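# Two arms place the boxes upright on the shelf

## Task

Set the boxes on the shelf standing upright, placed close to each other side by side and roughly aligned square with the shelf, without squeezing or pushing any box harder than needed to carry it (a box pressed too hard by a hand or arm is not counted).

## Robot and tools

Robot: two arms, left_arm and right_arm, each with a two-finger parallel gripper. Bases in the scene frame: left_arm at (+0.094, +0.491, 0) with quat_wxyz (+1.000, 0, 0, -0.014); right_arm at (-0.026, -0.668, 0) with quat_wxyz (+1.000, 0, 0, -0.004).

Frame: every position, quaternion, velocity and target is in the scene frame. Its origin sits at table-top height halfway between the nominal bases; +z is up, +x points out over the table, and left_arm is on the +y side. Arm names do not match image left/right. Printed hand poses may be off by a few centimetres, more at long reach.

Gripper geometry: fingers point along the gripper's +z axis and open and close along its x axis. end_effector_position is the point between the pads; fingertips extend 17.5 mm past it. A camera block juts about 10 cm toward the gripper's -y side and turns with it.

The row (used by execute_actions and move): 20 numbers, always all 20 even if one arm moves. Numbers 1-10 are left_arm: x, y, z (metres), qw, qx, qy, qz (w first), gripper position, force_limit, speed. Numbers 11-20 are the same for right_arm. x, y, z and the quaternion are absolute target poses for end_effector_position and end_effector_quat_wxyz, not offsets. The last three of each half lie in [-1, 1]. position: +1 fully open (50 mm gap), about -0.65 pads touching, -1 means grip (close until stopped). force_limit per pad: about 20 N at -1, 102 N at 0, 185 N at +1; actual grip can be up to ~15 N more. speed of the gap: 20 mm/s at -1, 85 at 0, 150 at +1. Both start at +1. To keep an arm still, resend the exact pose from the last result taken before it started holding, plus its own gripper numbers; a 0 is a real command, not a blank. Keep a steady orientation by sending the same quaternion every row rather than copying a drifted reading.

execute_actions(actions, cameras): actions is a list of actions; each action is a table of up to 15 rows, one row per 1/30 s step; a short table repeats its last row to fill 15 steps. Any target more than 0.6 m from that gripper's current position along any of its own axes makes the action refused for both arms; a malformed action or a failing first action rejects the call. An empty list just reports state and images. cameras picks images: omitted, null or ["all"] gives all, [] none; an unknown name invalidates the call.

move(target, speed, blend, blocking, cameras): straight-line paths from each arm's "Hand target" to the pose in one row, or through a list of up to 15 rows, all within 10 s (longer paths stop short). speed is m/s per arm path, 0.002 to 3.2, default 0.25 (turns up to twice that in rad/s); one value or one per target. blend (m) rounds corners at intermediate targets; 0 stops at each. blocking=false returns after about 0.5 s while the move continues; a new move replaces it. The 0.6 m check does not apply. Paths ignore obstacles and the other arm; faster moves lag, stray and hit harder. Gripper numbers of the first row go out at once; those of later rows are applied on arrival, with all arms pausing until fingers settle. Avoid paths near an arm's own base (they can flip the shoulder posture); route around. The result adds a "move:" line: done (within 3 mm and 2 degrees), off_target, moving, held, fault, and limits such as paced (pose clipped) or held (steps withheld). Neither done nor off_target says whether something is touched.

wait(seconds 0-10, cameras): lets time pass holding commands; a running move continues. stop(cameras): brakes a running move; fingers keep moving. zoom_image(camera, region [x0, y0, x1, y1] pixels, max 504x504) enlarges part of the latest image of cam_head_left, cam_head_right, cam_high, cam_low, cam_left_wrist or cam_right_wrist (each 896x504). read_manual gives URDF licence text only. finished_scene(scene) ends the current scene irreversibly; pass the current scene number. The goal must hold with the robot released.

Control behaviour: per step, commanded orientation is clipped to within 32 degrees of the measured one; damped IK favours position. Motion trails commands by about 0.15 s. After each action the arm heads to "Hand target", which may fall short; send the rest next. Joint speed caps: 2.09 rad/s shoulder joints, 2.62 elbow, 3.14 wrists.

Results: joint positions, velocities ("within noise" drops end-effector velocities), joint torques (full drive output including gravity, offset and noisy; positive toward larger joint angle), Tool commands, and object_status: 0 moving, 1 stopped while opening, 2 stopped while closing (an object is held), 3 reached position or pads met (likely empty). Check for 2 after gripping. Any new position number resets it to 0. New force_limit/speed take effect only with a changed position (differ by at least 0.01); to soften a grip, open first. position_measured counts: opening ≈ (250 - counts) × 0.202 mm. Center objects between pads.

Avoid: a torque at a joint load limit (shoulders 287, elbow 130, wrists 48.7 N m; held weight counts) or about 150 N (±25) outside force stops that arm for 10 s; release a gripped fixed object before moving after such a fault. Arms are stiff: aiming even slightly beyond a firm contact can fault. Do not hit or squeeze between the arms or close fingers on the other arm; the clearance check does not always prevent it. Do not drop boxes, release them while moving, slam, or let anything fall off the table. Over-squeezing a box disqualifies it. Motors heat from holding loads, stretched reach or pushing at unreachable poses; MOTOR HOT appears at 70 °C and at 85 °C the arm is braked 30-60 s or longer. Loose objects may get small random pushes.

Each tool is called after "Call:" as name(argument=value, ...) on one line, values as JSON.

## Session

Call:
execute_actions(actions=[])

Scene clock: 0.00 s.
left_arm: end_effector_position=(+0.6077, +1.3010, +0.1181) position_measured=3 object_status=3 end_effector_quat_wxyz=(-0.412, -0.294, +0.855, +0.111) | right_arm: end_effector_position=(+0.8988, -0.4803, +0.2920) position_measured=3 object_status=3 end_effector_quat_wxyz=(+0.553, -0.139, +0.710, +0.414)
Joint positions: left_arm=[3.855 -0.697 1.072 -1.164 -1.108 -1.741] | right_arm=[2.879 -0.877 1.871 -4.034 -0.467 -1.212]
Joint velocities: within noise
Joint torques (N m): no reading
Motor temperatures (°C): left_arm=[34 33 36 33 37 30] | right_arm=[28 25 31 35 31 37]
Hand target: left_arm +0.6077, +1.3010, +0.1181; -0.412, -0.294, +0.855, +0.111 | right_arm +0.8988, -0.4803, +0.2920; +0.553, -0.139, +0.710, +0.414
Tool commands: left_gripper/position=+1.0 left_gripper/force_limit=+1.0 left_gripper/speed=+1.0 right_gripper/position=+1.0 right_gripper/force_limit=+1.0 right_gripper/speed=+1.0

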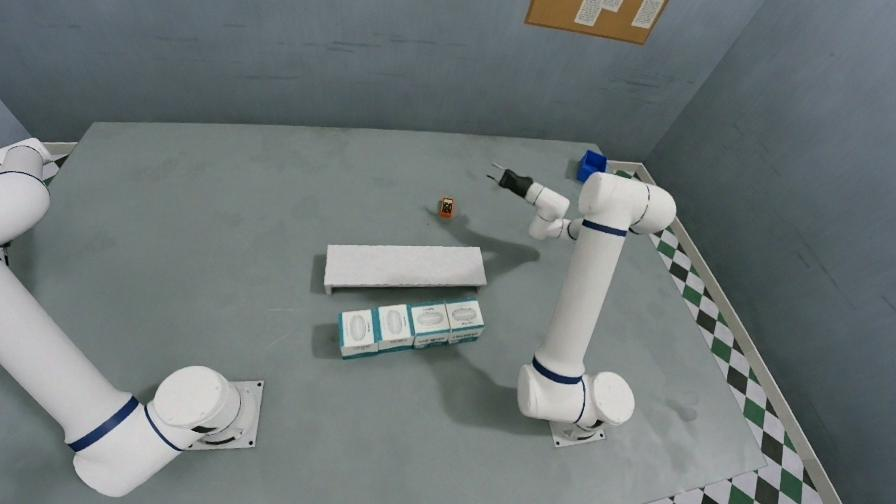

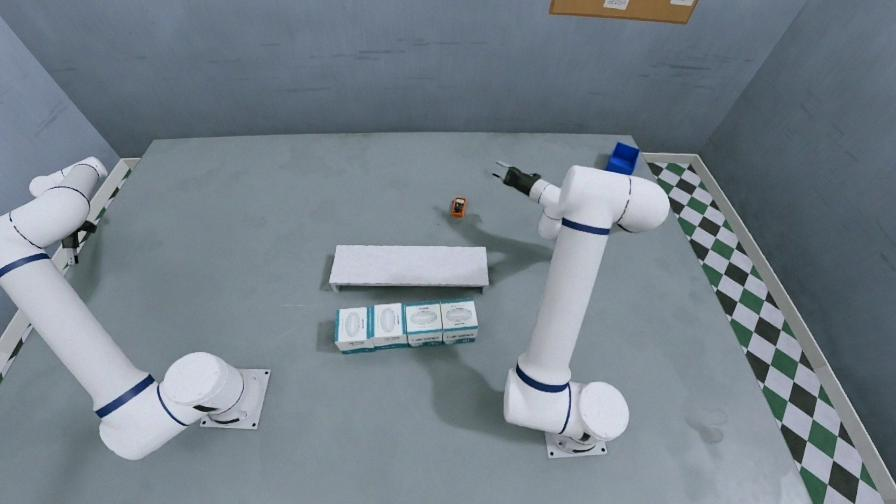

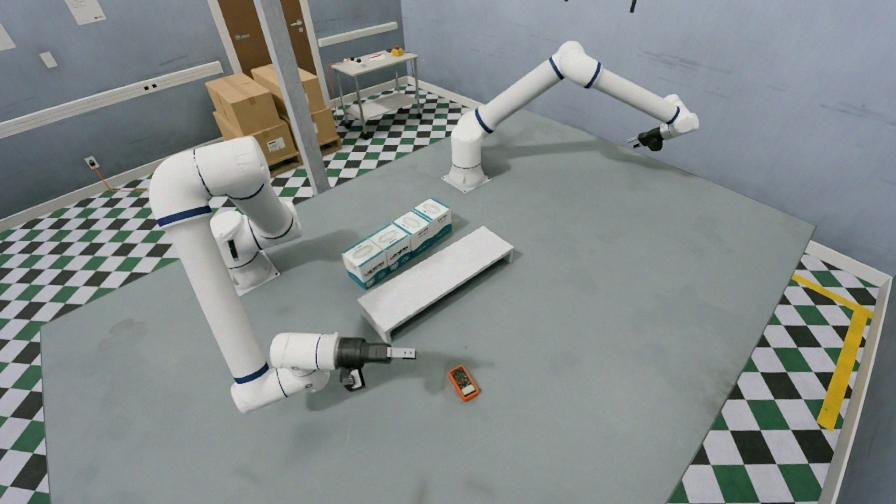

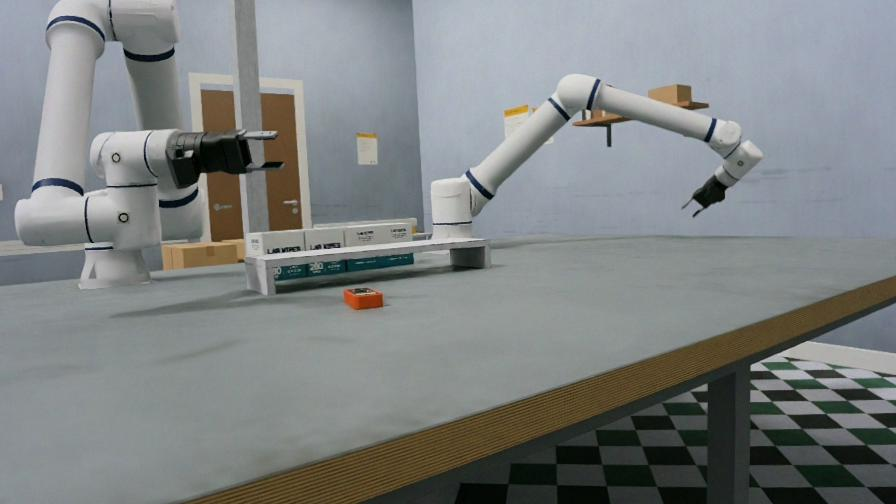

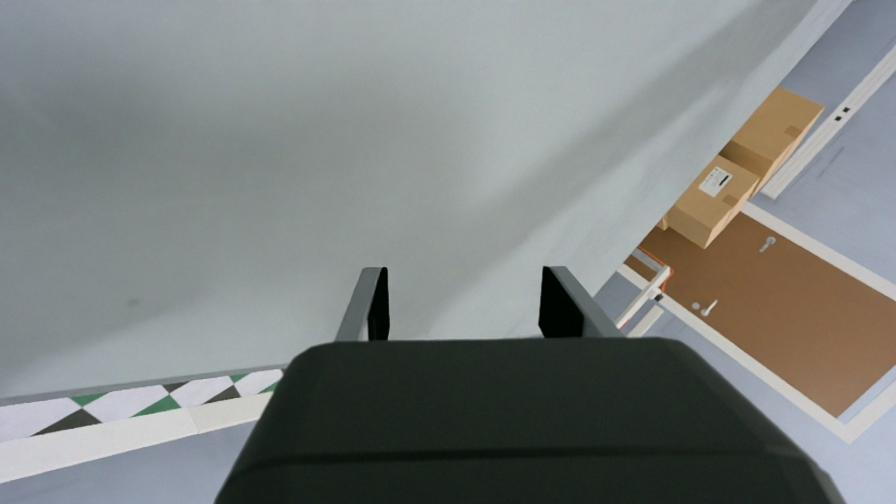

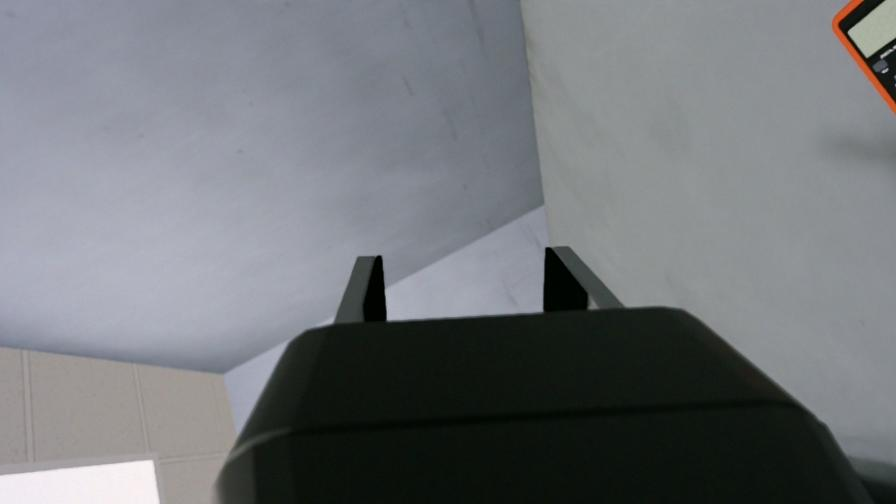

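Call:
zoom_image(camera="cam_head_left", region=[300, 220, 520, 380])

Call:
zoom_image(camera="cam_head_right", region=[300, 220, 520, 380])

Call:
zoom_image(camera="cam_high", region=[320, 180, 540, 360])

Call:
zoom_image(camera="cam_low", region=[220, 200, 520, 320])

Scaled by 2.291 from the camera's 896x504 image, which has a finer 1280x720 frame.

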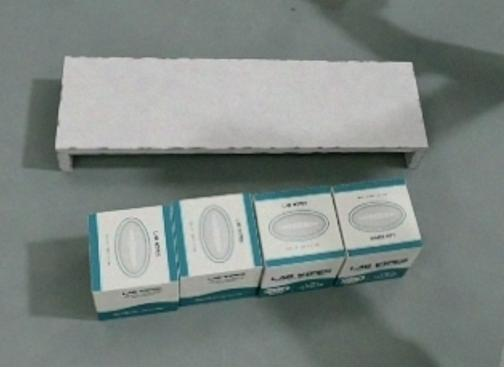

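Scaled by 2.291 from the camera's 896x504 image, which has a finer 1280x720 frame.

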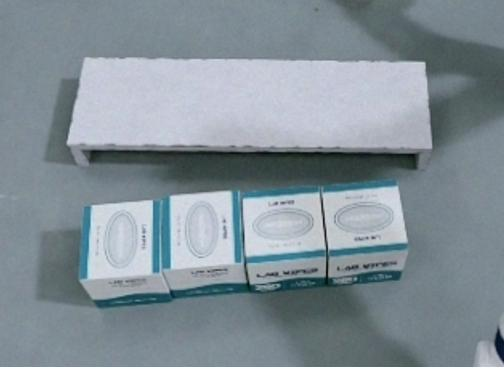

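Scaled by 2.291 from the camera's 896x504 image, which has a finer 1280x720 frame.

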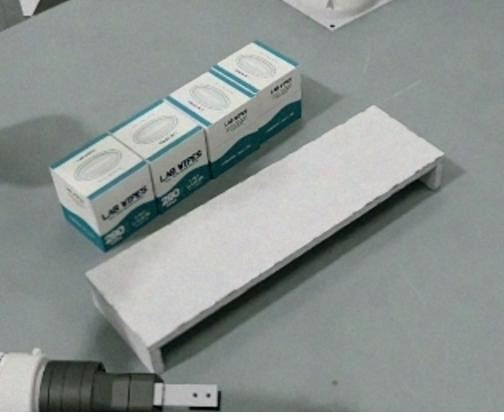

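Scaled by 1.680 from the camera's 896x504 image, which has a finer 1280x720 frame.

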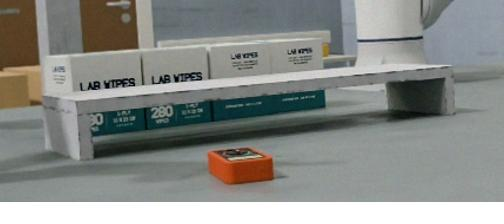

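Call:
move(target=[[0.5,0.75,0.4,0,0.7071,0.7071,0,1,-1,0,0.55,-0.55,0.4,0,0.7071,0.7071,0,1,-1,0],[0.42,0.4,0.35,0,0.7071,0.7071,0,1,-1,0,0.4,-0.6,0.35,0,0.7071,0.7071,0,1,-1,0]], speed=0.3, blend=0.05)

Scene clock: 44.83 s.
left_arm: end_effector_position=(+0.4200, +0.4001, +0.3500) position_measured=3 object_status=3 end_effector_quat_wxyz=(+0.000, +0.707, +0.707, +0.000) | right_arm: end_effector_position=(+0.4000, -0.6000, +0.3500) position_measured=3 object_status=3 end_effector_quat_wxyz=(+0.000, +0.707, +0.707, +0.000)
Joint positions: left_arm=[2.347 -2.278 2.332 -1.625 -1.571 -0.823] | right_arm=[2.883 -2.053 2.243 -1.761 -1.571 -0.266]
Joint velocities: within noise
Joint torques (N m): left_arm=[-18.4 -6.85 -33.51 -9.55 2.27 -3.31] | right_arm=[-25.63 -24.12 -37.44 -3.02 2.5 -3.16]
Motor temperatures (°C): left_arm=[34 32 36 33 37 30] | right_arm=[28 25 31 35 31 37]
Hand target: left_arm +0.4200, +0.4000, +0.3500; +0.000, +0.707, +0.707, +0.000 | right_arm +0.4000, -0.6000, +0.3500; +0.000, +0.707, +0.707, +0.000
Off the commanded pose: left_arm 0.000 m, 0 deg | right_arm 0.000 m, 0 deg.
move: done

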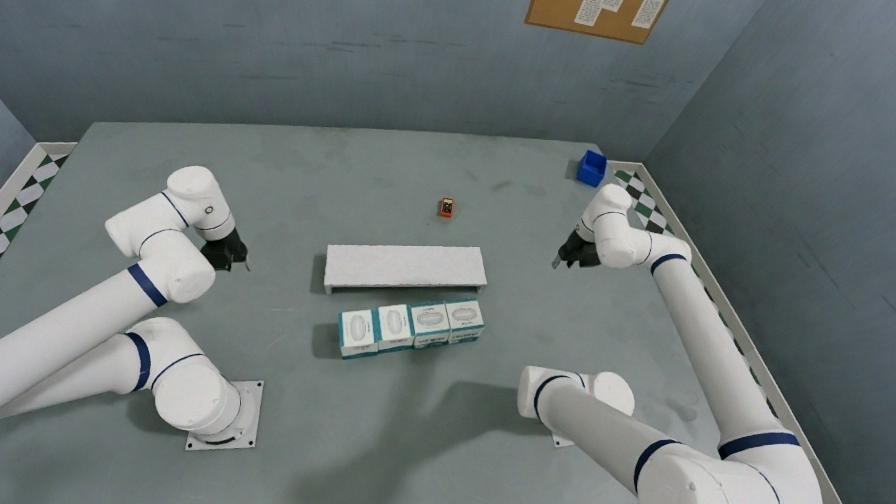

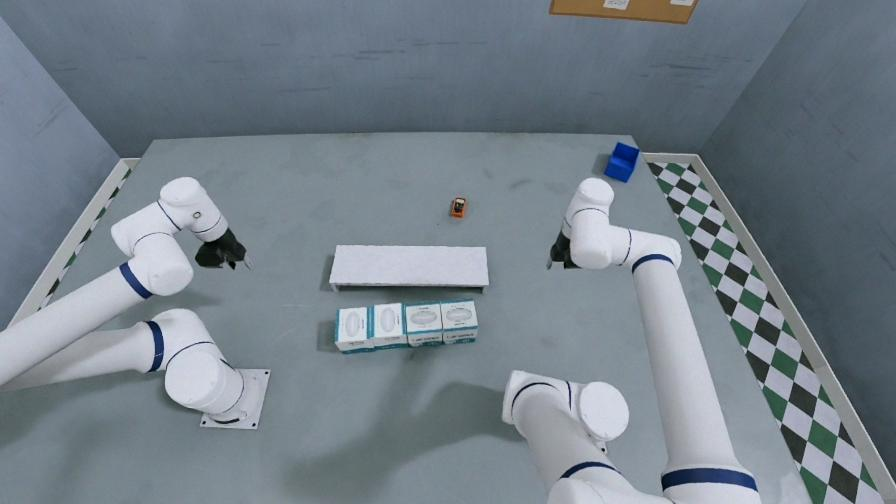

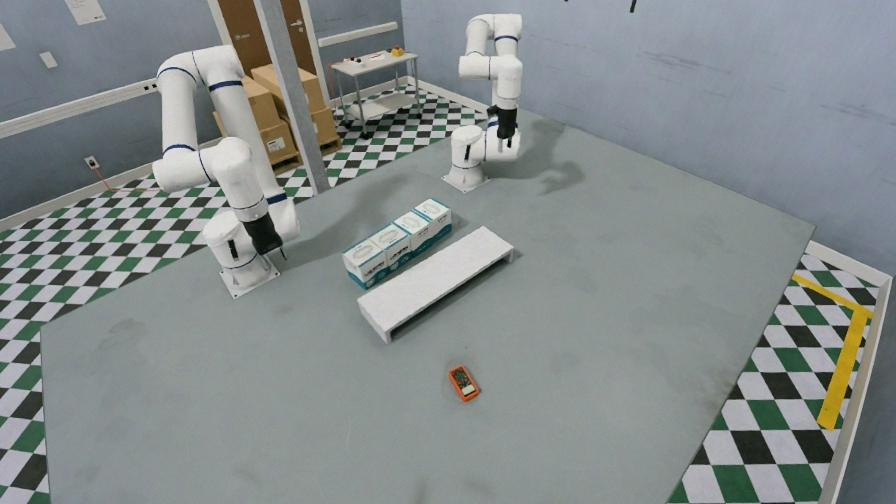

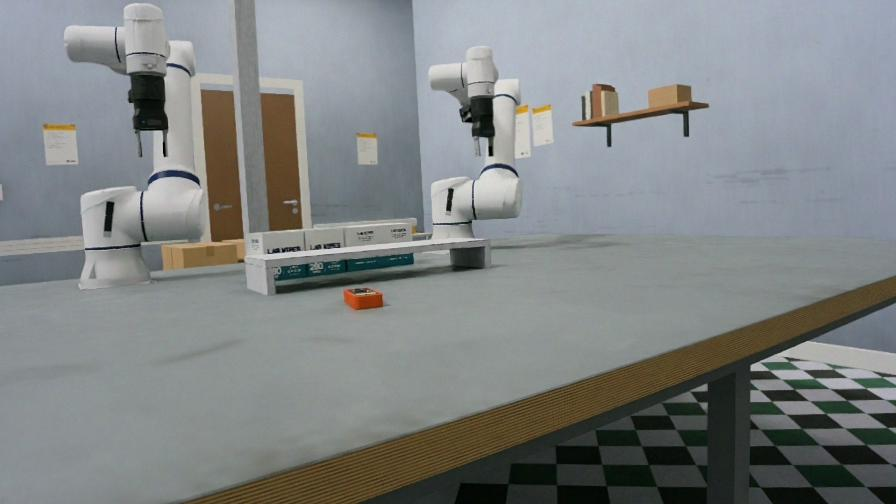

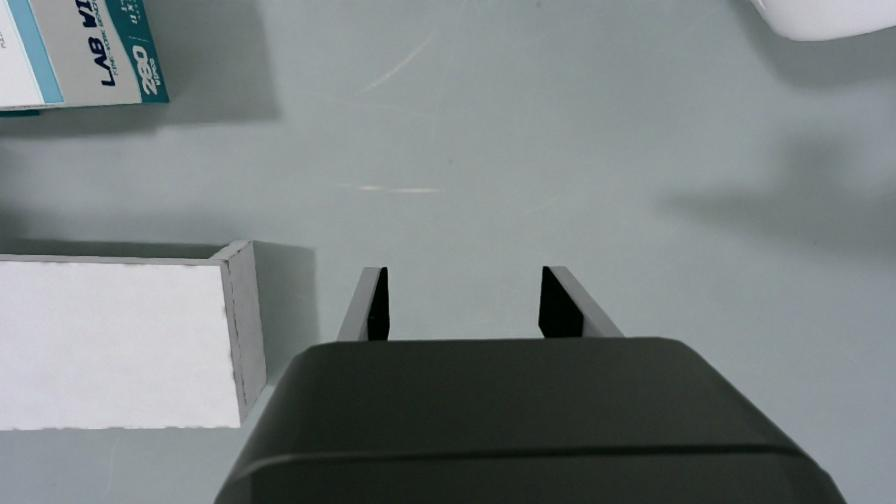

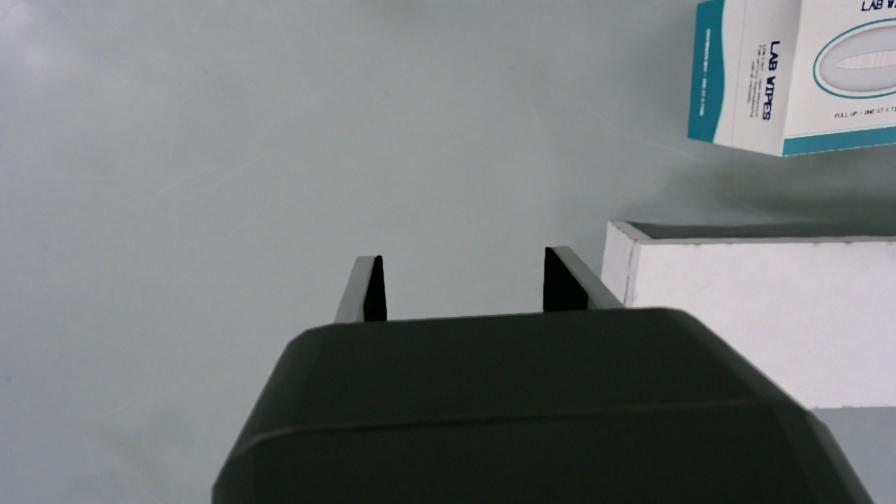

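Call:
move(target=[0.32,0.22,0.28,0,0.7071,0.7071,0,1,-1,0,0.32,-0.45,0.28,0,0.7071,0.7071,0,1,-1,0], cameras=["cam_left_wrist","cam_right_wrist","cam_head_left","cam_low"])

Scene clock: 64.07 s.
left_arm: end_effector_position=(+0.3201, +0.2202, +0.2801) position_measured=3 object_status=3 end_effector_quat_wxyz=(+0.000, +0.707, +0.707, +0.000) | right_arm: end_effector_position=(+0.3200, -0.4501, +0.2800) position_measured=3 object_status=3 end_effector_quat_wxyz=(+0.000, +0.707, +0.707, +0.000)
Joint positions: left_arm=[1.769 -2.217 2.436 -1.79 -1.571 -1.401] | right_arm=[3.261 -2.068 2.377 -1.88 -1.571 0.112]
Joint velocities: within noise
Joint torques (N m): left_arm=[-22.03 7.83 -32.33 -9.7 2.55 -4.1] | right_arm=[8.45 5.1 -37.05 -7.83 -2.06 1.67]
Motor temperatures (°C): left_arm=[34 32 36 33 37 30] | right_arm=[28 25 31 35 31 37]
Hand target: left_arm +0.3200, +0.2200, +0.2800; +0.000, +0.707, +0.707, +0.000 | right_arm +0.3200, -0.4500, +0.2800; +0.000, +0.707, +0.707, +0.000
Off the commanded pose: left_arm 0.000 m, 0 deg | right_arm 0.000 m, 0 deg.
move: done
Images, in order (width x height): cam_head_left 896x504, cam_low 896x504, cam_left_wrist 896x504, cam_right_wrist 896x504.

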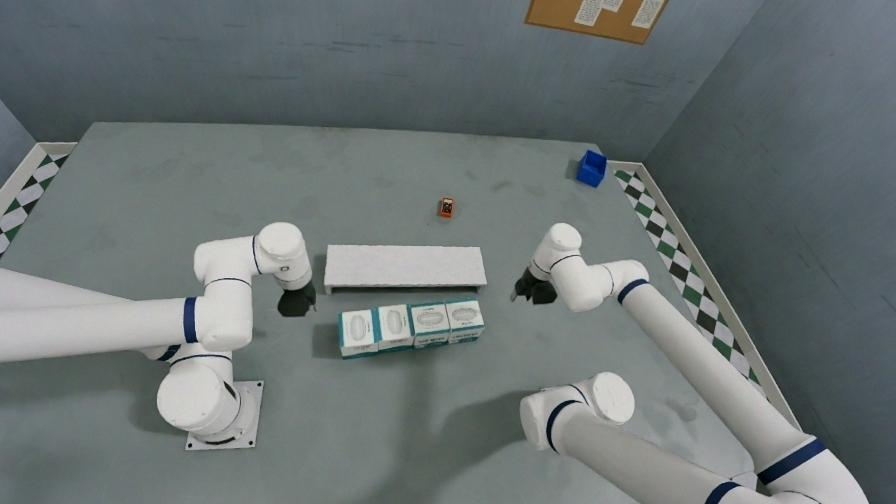

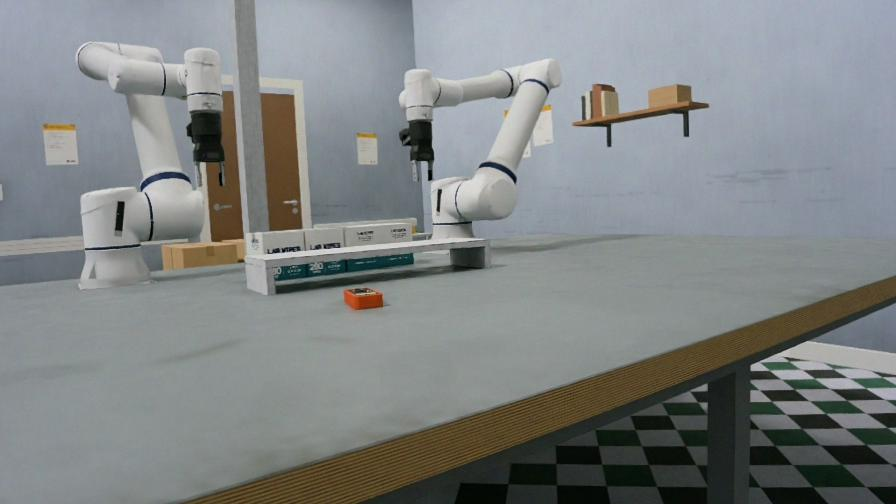

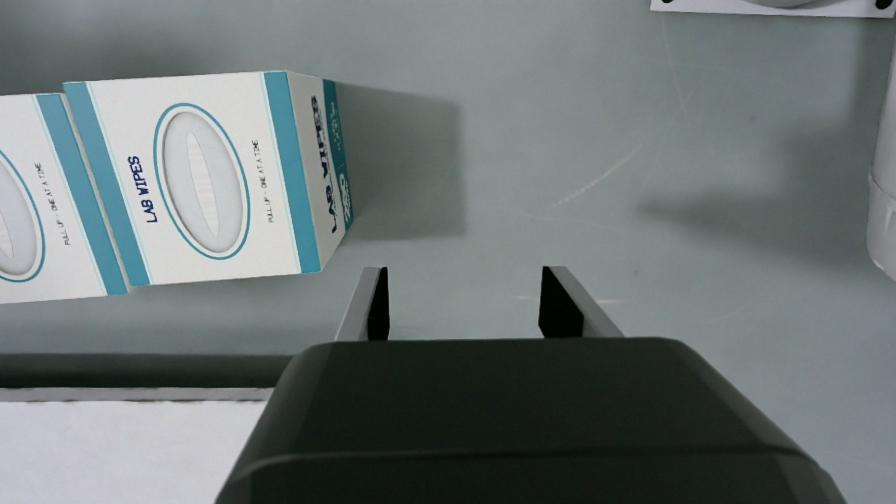

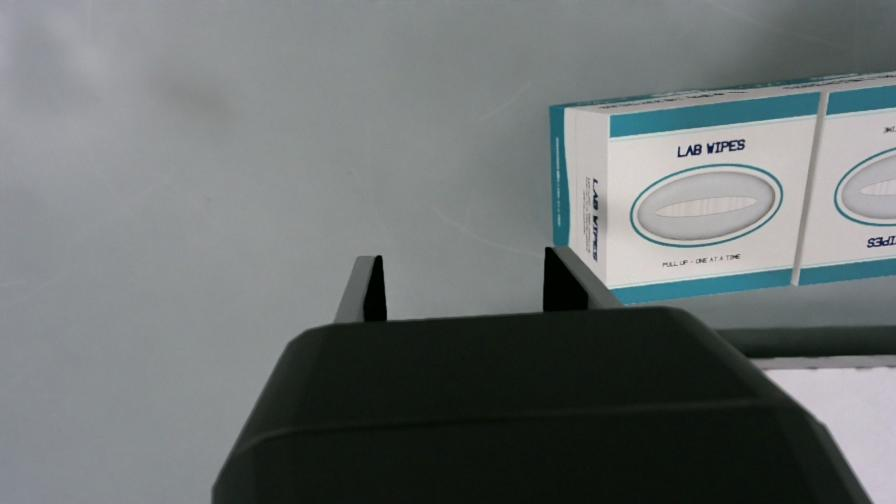

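Call:
move(target=[[0.298,0.2,0.3,0.3417,0.939,0.0369,0.0134,1,-1,0,0.342,-0.46,0.3,-0.0134,-0.0369,0.939,0.3417,1,-1,0],[0.298,0.2,0.15,0.3417,0.939,0.0369,0.0134,1,-1,0,0.342,-0.46,0.15,-0.0134,-0.0369,0.939,0.3417,1,-1,0]])

Scene clock: 113.13 s.
left_arm: end_effector_position=(+0.2966, +0.2037, +0.2378) position_measured=3 object_status=3 end_effector_quat_wxyz=(+0.340, +0.940, +0.038, +0.016) | right_arm: end_effector_position=(+0.3420, -0.4600, +0.1791) position_measured=3 object_status=3 end_effector_quat_wxyz=(-0.013, -0.037, +0.939, +0.342)
Joint positions: left_arm=[1.682 -2.574 2.833 -2.523 -1.567 0.002] | right_arm=[2.742 -1.974 2.574 -1.797 -0.966 -2.174]
Joint velocities: within noise
Joint torques (N m): left_arm=[-8.8 6.81 -42.53 -2.39 0.02 0.41] | right_arm=[8.1 3.75 -30.64 -6.9 3.8 1.29]
Motor temperatures (°C): left_arm=[34 32 36 33 36 30] | right_arm=[28 25 31 35 31 37]
Hand target: left_arm +0.2966, +0.2037, +0.2378; +0.340, +0.940, +0.038, +0.016 | right_arm +0.3420, -0.4600, +0.1790; -0.013, -0.037, +0.939, +0.342
Off the commanded pose: left_arm 0.088 m, 0 deg | right_arm 0.029 m, 0 deg.
move: held (left_arm; a check stopped the path), off_target (right_arm; braked when a check withheld steps of left_arm); path passed 1 of 2 targets; limits=held
pose unreachable (left arm): on one or more control steps of this call, first in action 0 (counted from 0), this arm could not follow its commanded pose, so it was not sent that pose on those steps. It may still have moved: this result reports where it is.
cause: moving toward the commanded pose would bring two parts of the arm too close to each other (joints 3 (elbow) and 4 (wrist 1) lie between them).

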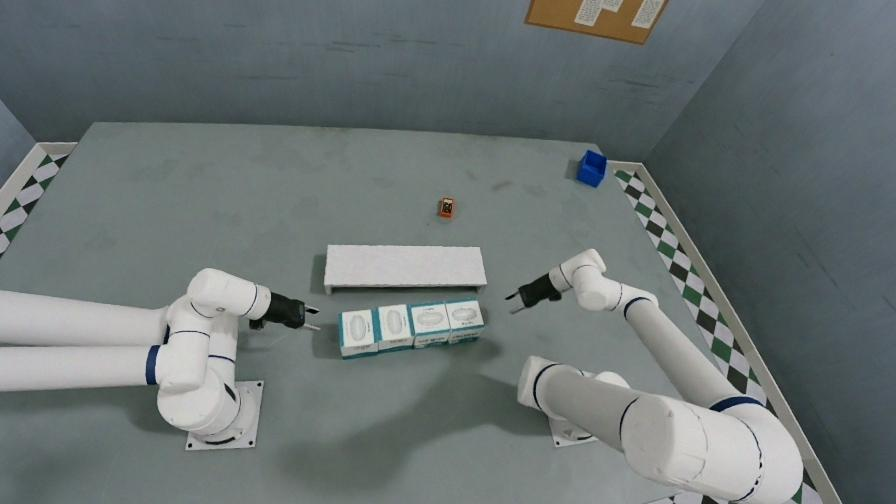

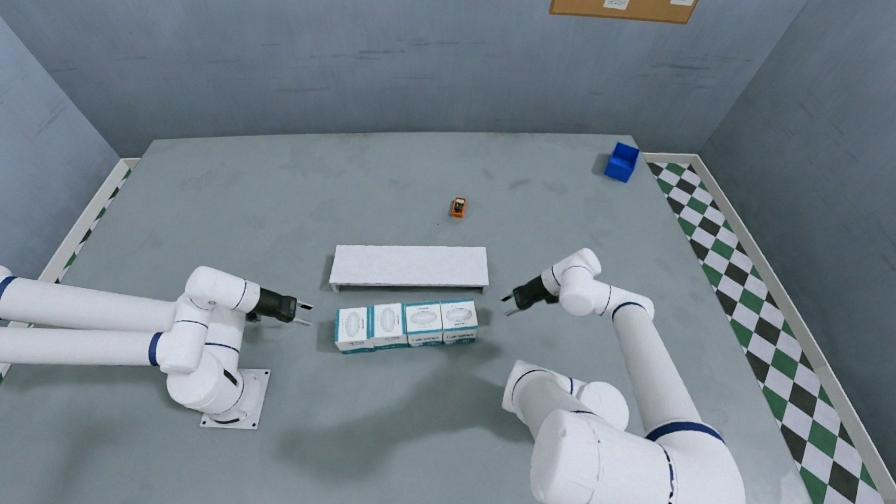

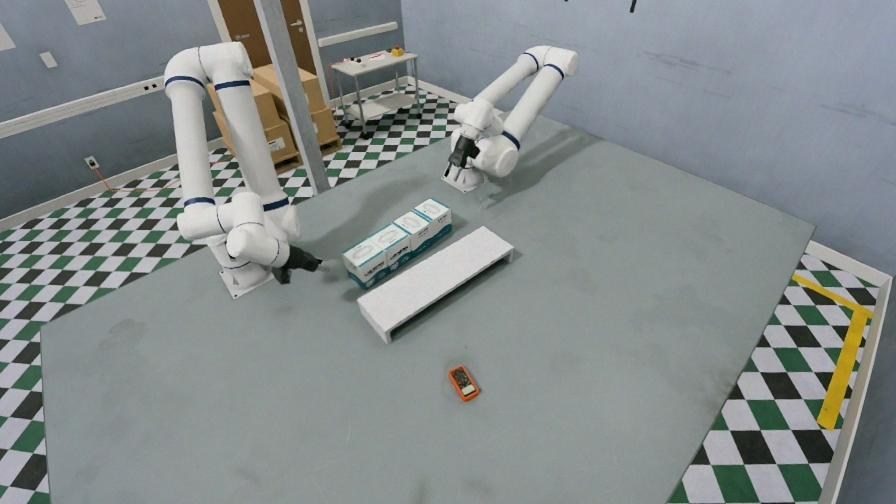

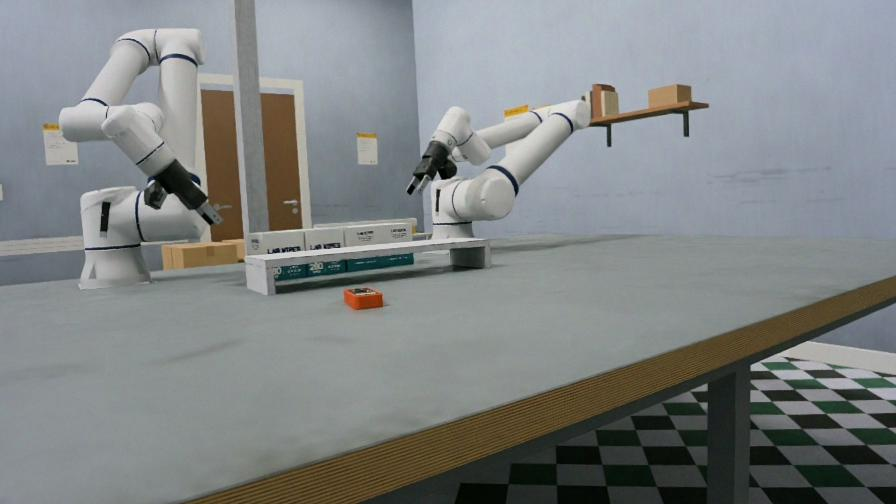

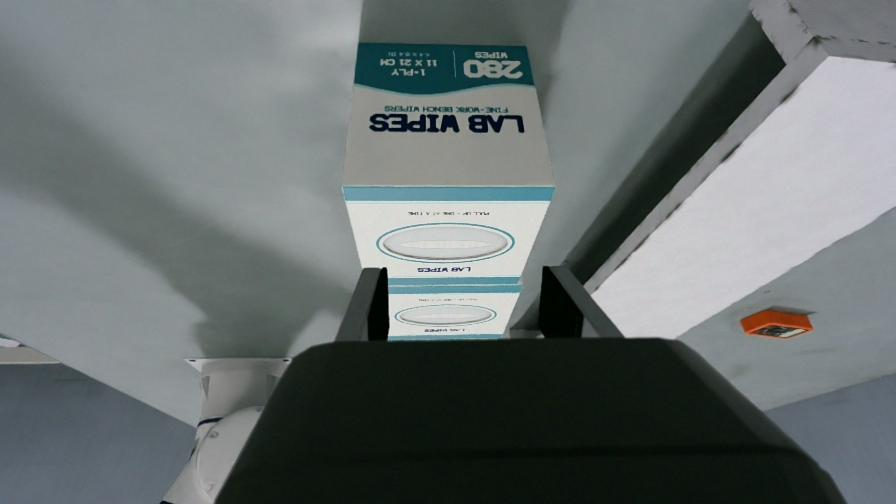

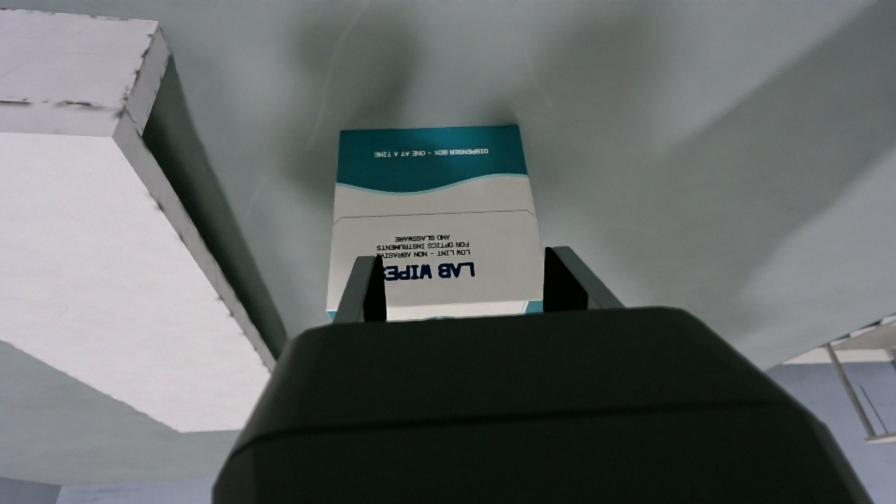

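Call:
move(target=[[0.33,0.2,0.3,0.258,0.9174,0.1139,-0.2806,1,-1,0,0.349,-0.46,0.2,-0.0134,-0.0369,0.939,0.3417,1,-1,0],[0.304,0.18,0.06,0.258,0.9174,0.1139,-0.2806,1,-1,0,0.352,-0.446,0.058,-0.0134,-0.0369,0.939,0.3417,1,-1,0]], speed=0.2)

Scene clock: 164.33 s.
left_arm: end_effector_position=(+0.3040, +0.1800, +0.0600) position_measured=3 object_status=3 end_effector_quat_wxyz=(+0.258, +0.917, +0.114, -0.281) | right_arm: end_effector_position=(+0.3520, -0.4460, +0.0580) position_measured=3 object_status=3 end_effector_quat_wxyz=(-0.013, -0.037, +0.939, +0.342)
Joint positions: left_arm=[2.232 -1.37 2.779 -3.207 -2.326 0.296] | right_arm=[2.791 -1.642 2.69 -2.277 -0.949 -2.119]
Joint velocities: within noise
Joint torques (N m): left_arm=[-17.9 -16.13 -5.11 -10.32 -4.64 -3.9] | right_arm=[8.58 -11.49 -17.98 -6.81 3.75 1.31]
Motor temperatures (°C): left_arm=[34 32 36 33 36 30] | right_arm=[28 25 31 35 31 37]
Hand target: left_arm +0.3040, +0.1800, +0.0600; +0.258, +0.917, +0.114, -0.281 | right_arm +0.3520, -0.4460, +0.0580; -0.013, -0.037, +0.939, +0.342
Off the commanded pose: left_arm 0.000 m, 0 deg | right_arm 0.000 m, 0 deg.
move: done

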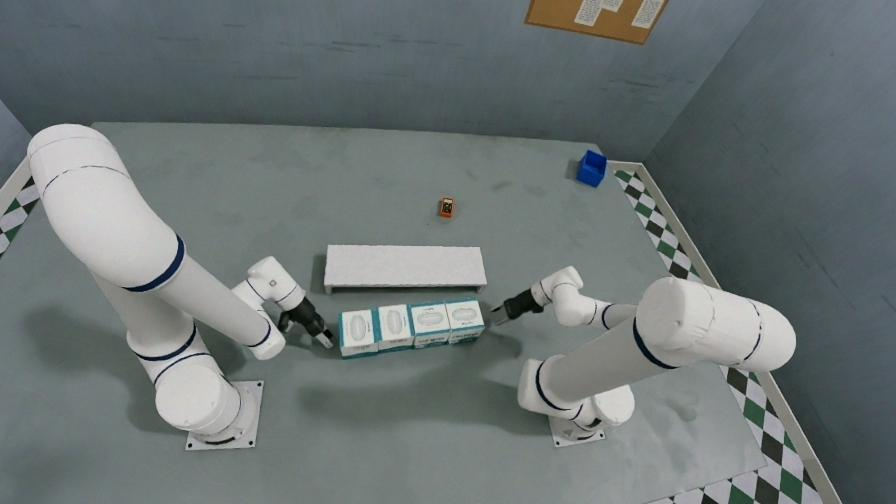

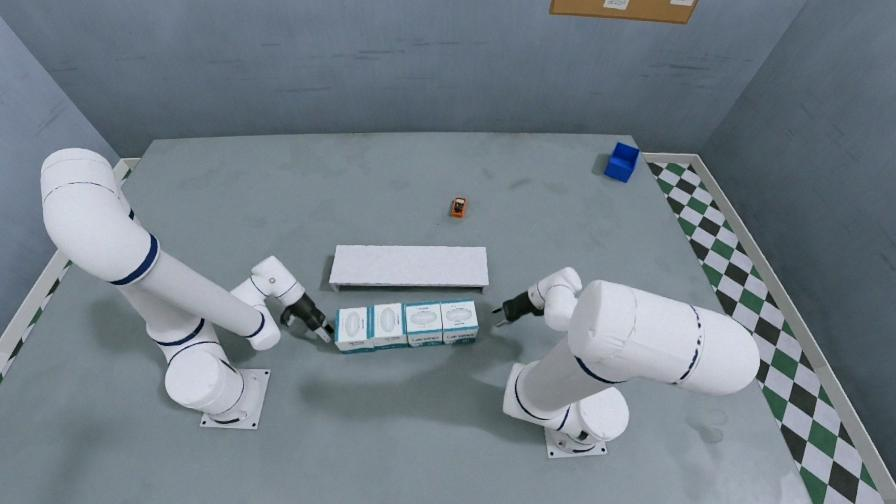

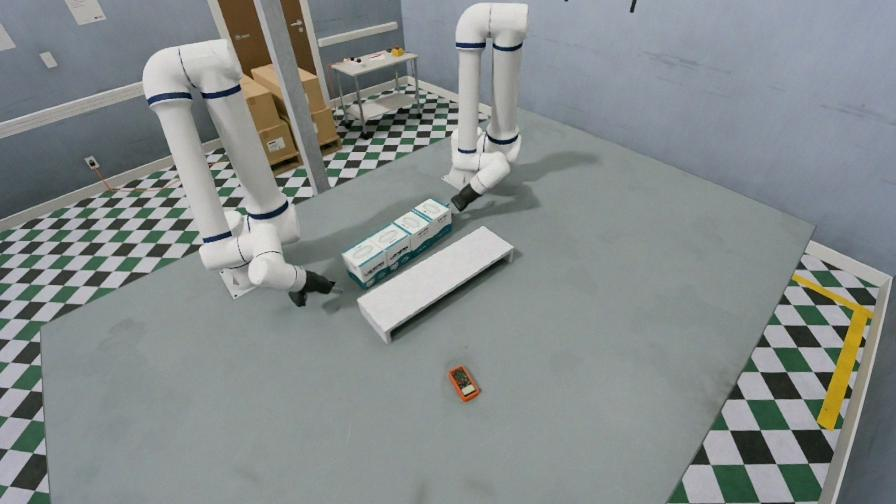

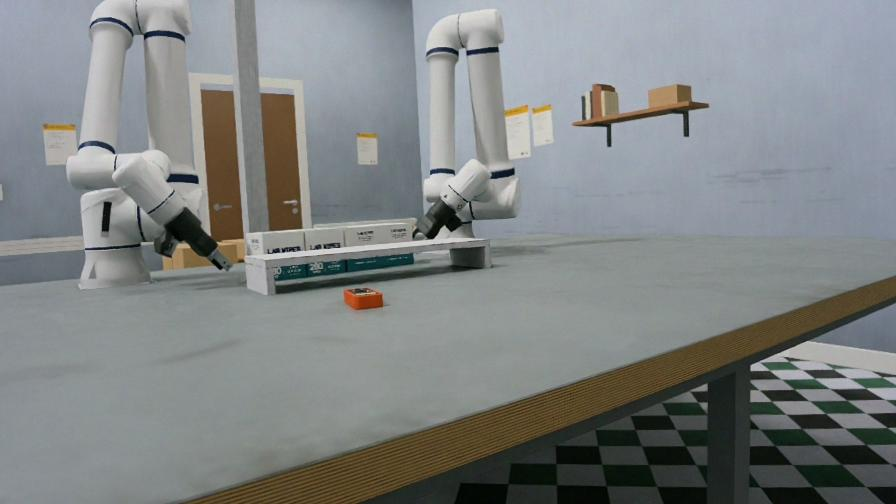

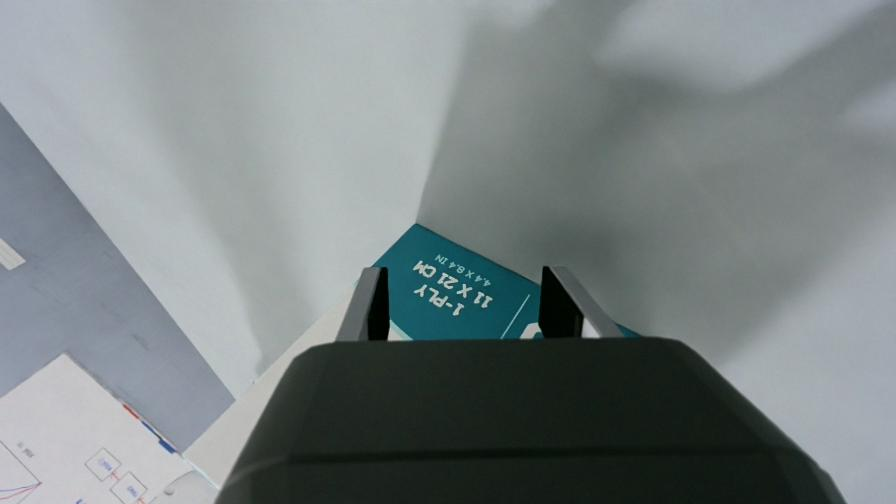

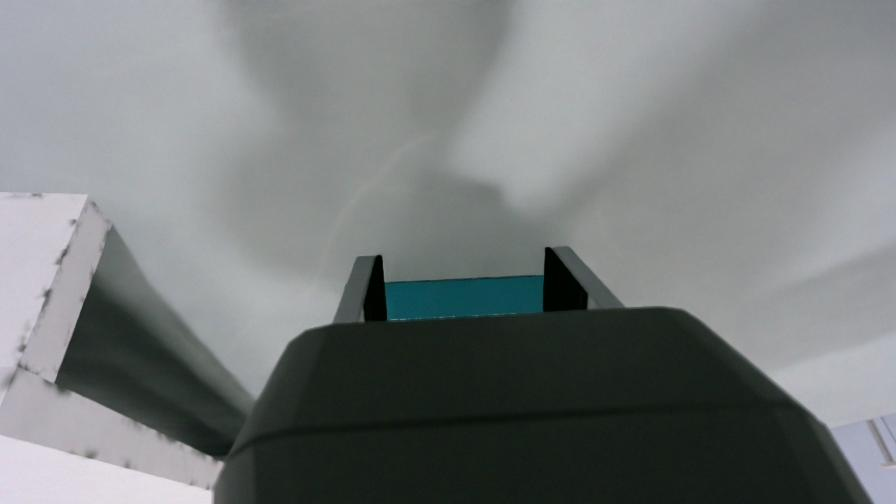

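Call:
zoom_image(camera="cam_high", region=[270, 180, 510, 320])

Call:
zoom_image(camera="cam_head_right", region=[270, 230, 540, 370])

Scaled by 2.100 from the camera's 896x504 image, which has a finer 1280x720 frame.

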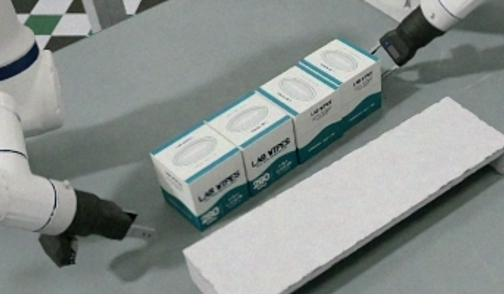

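Scaled by 1.867 from the camera's 896x504 image, which has a finer 1280x720 frame.

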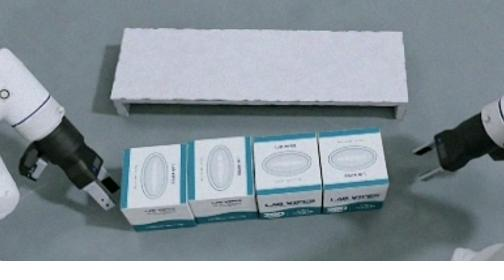

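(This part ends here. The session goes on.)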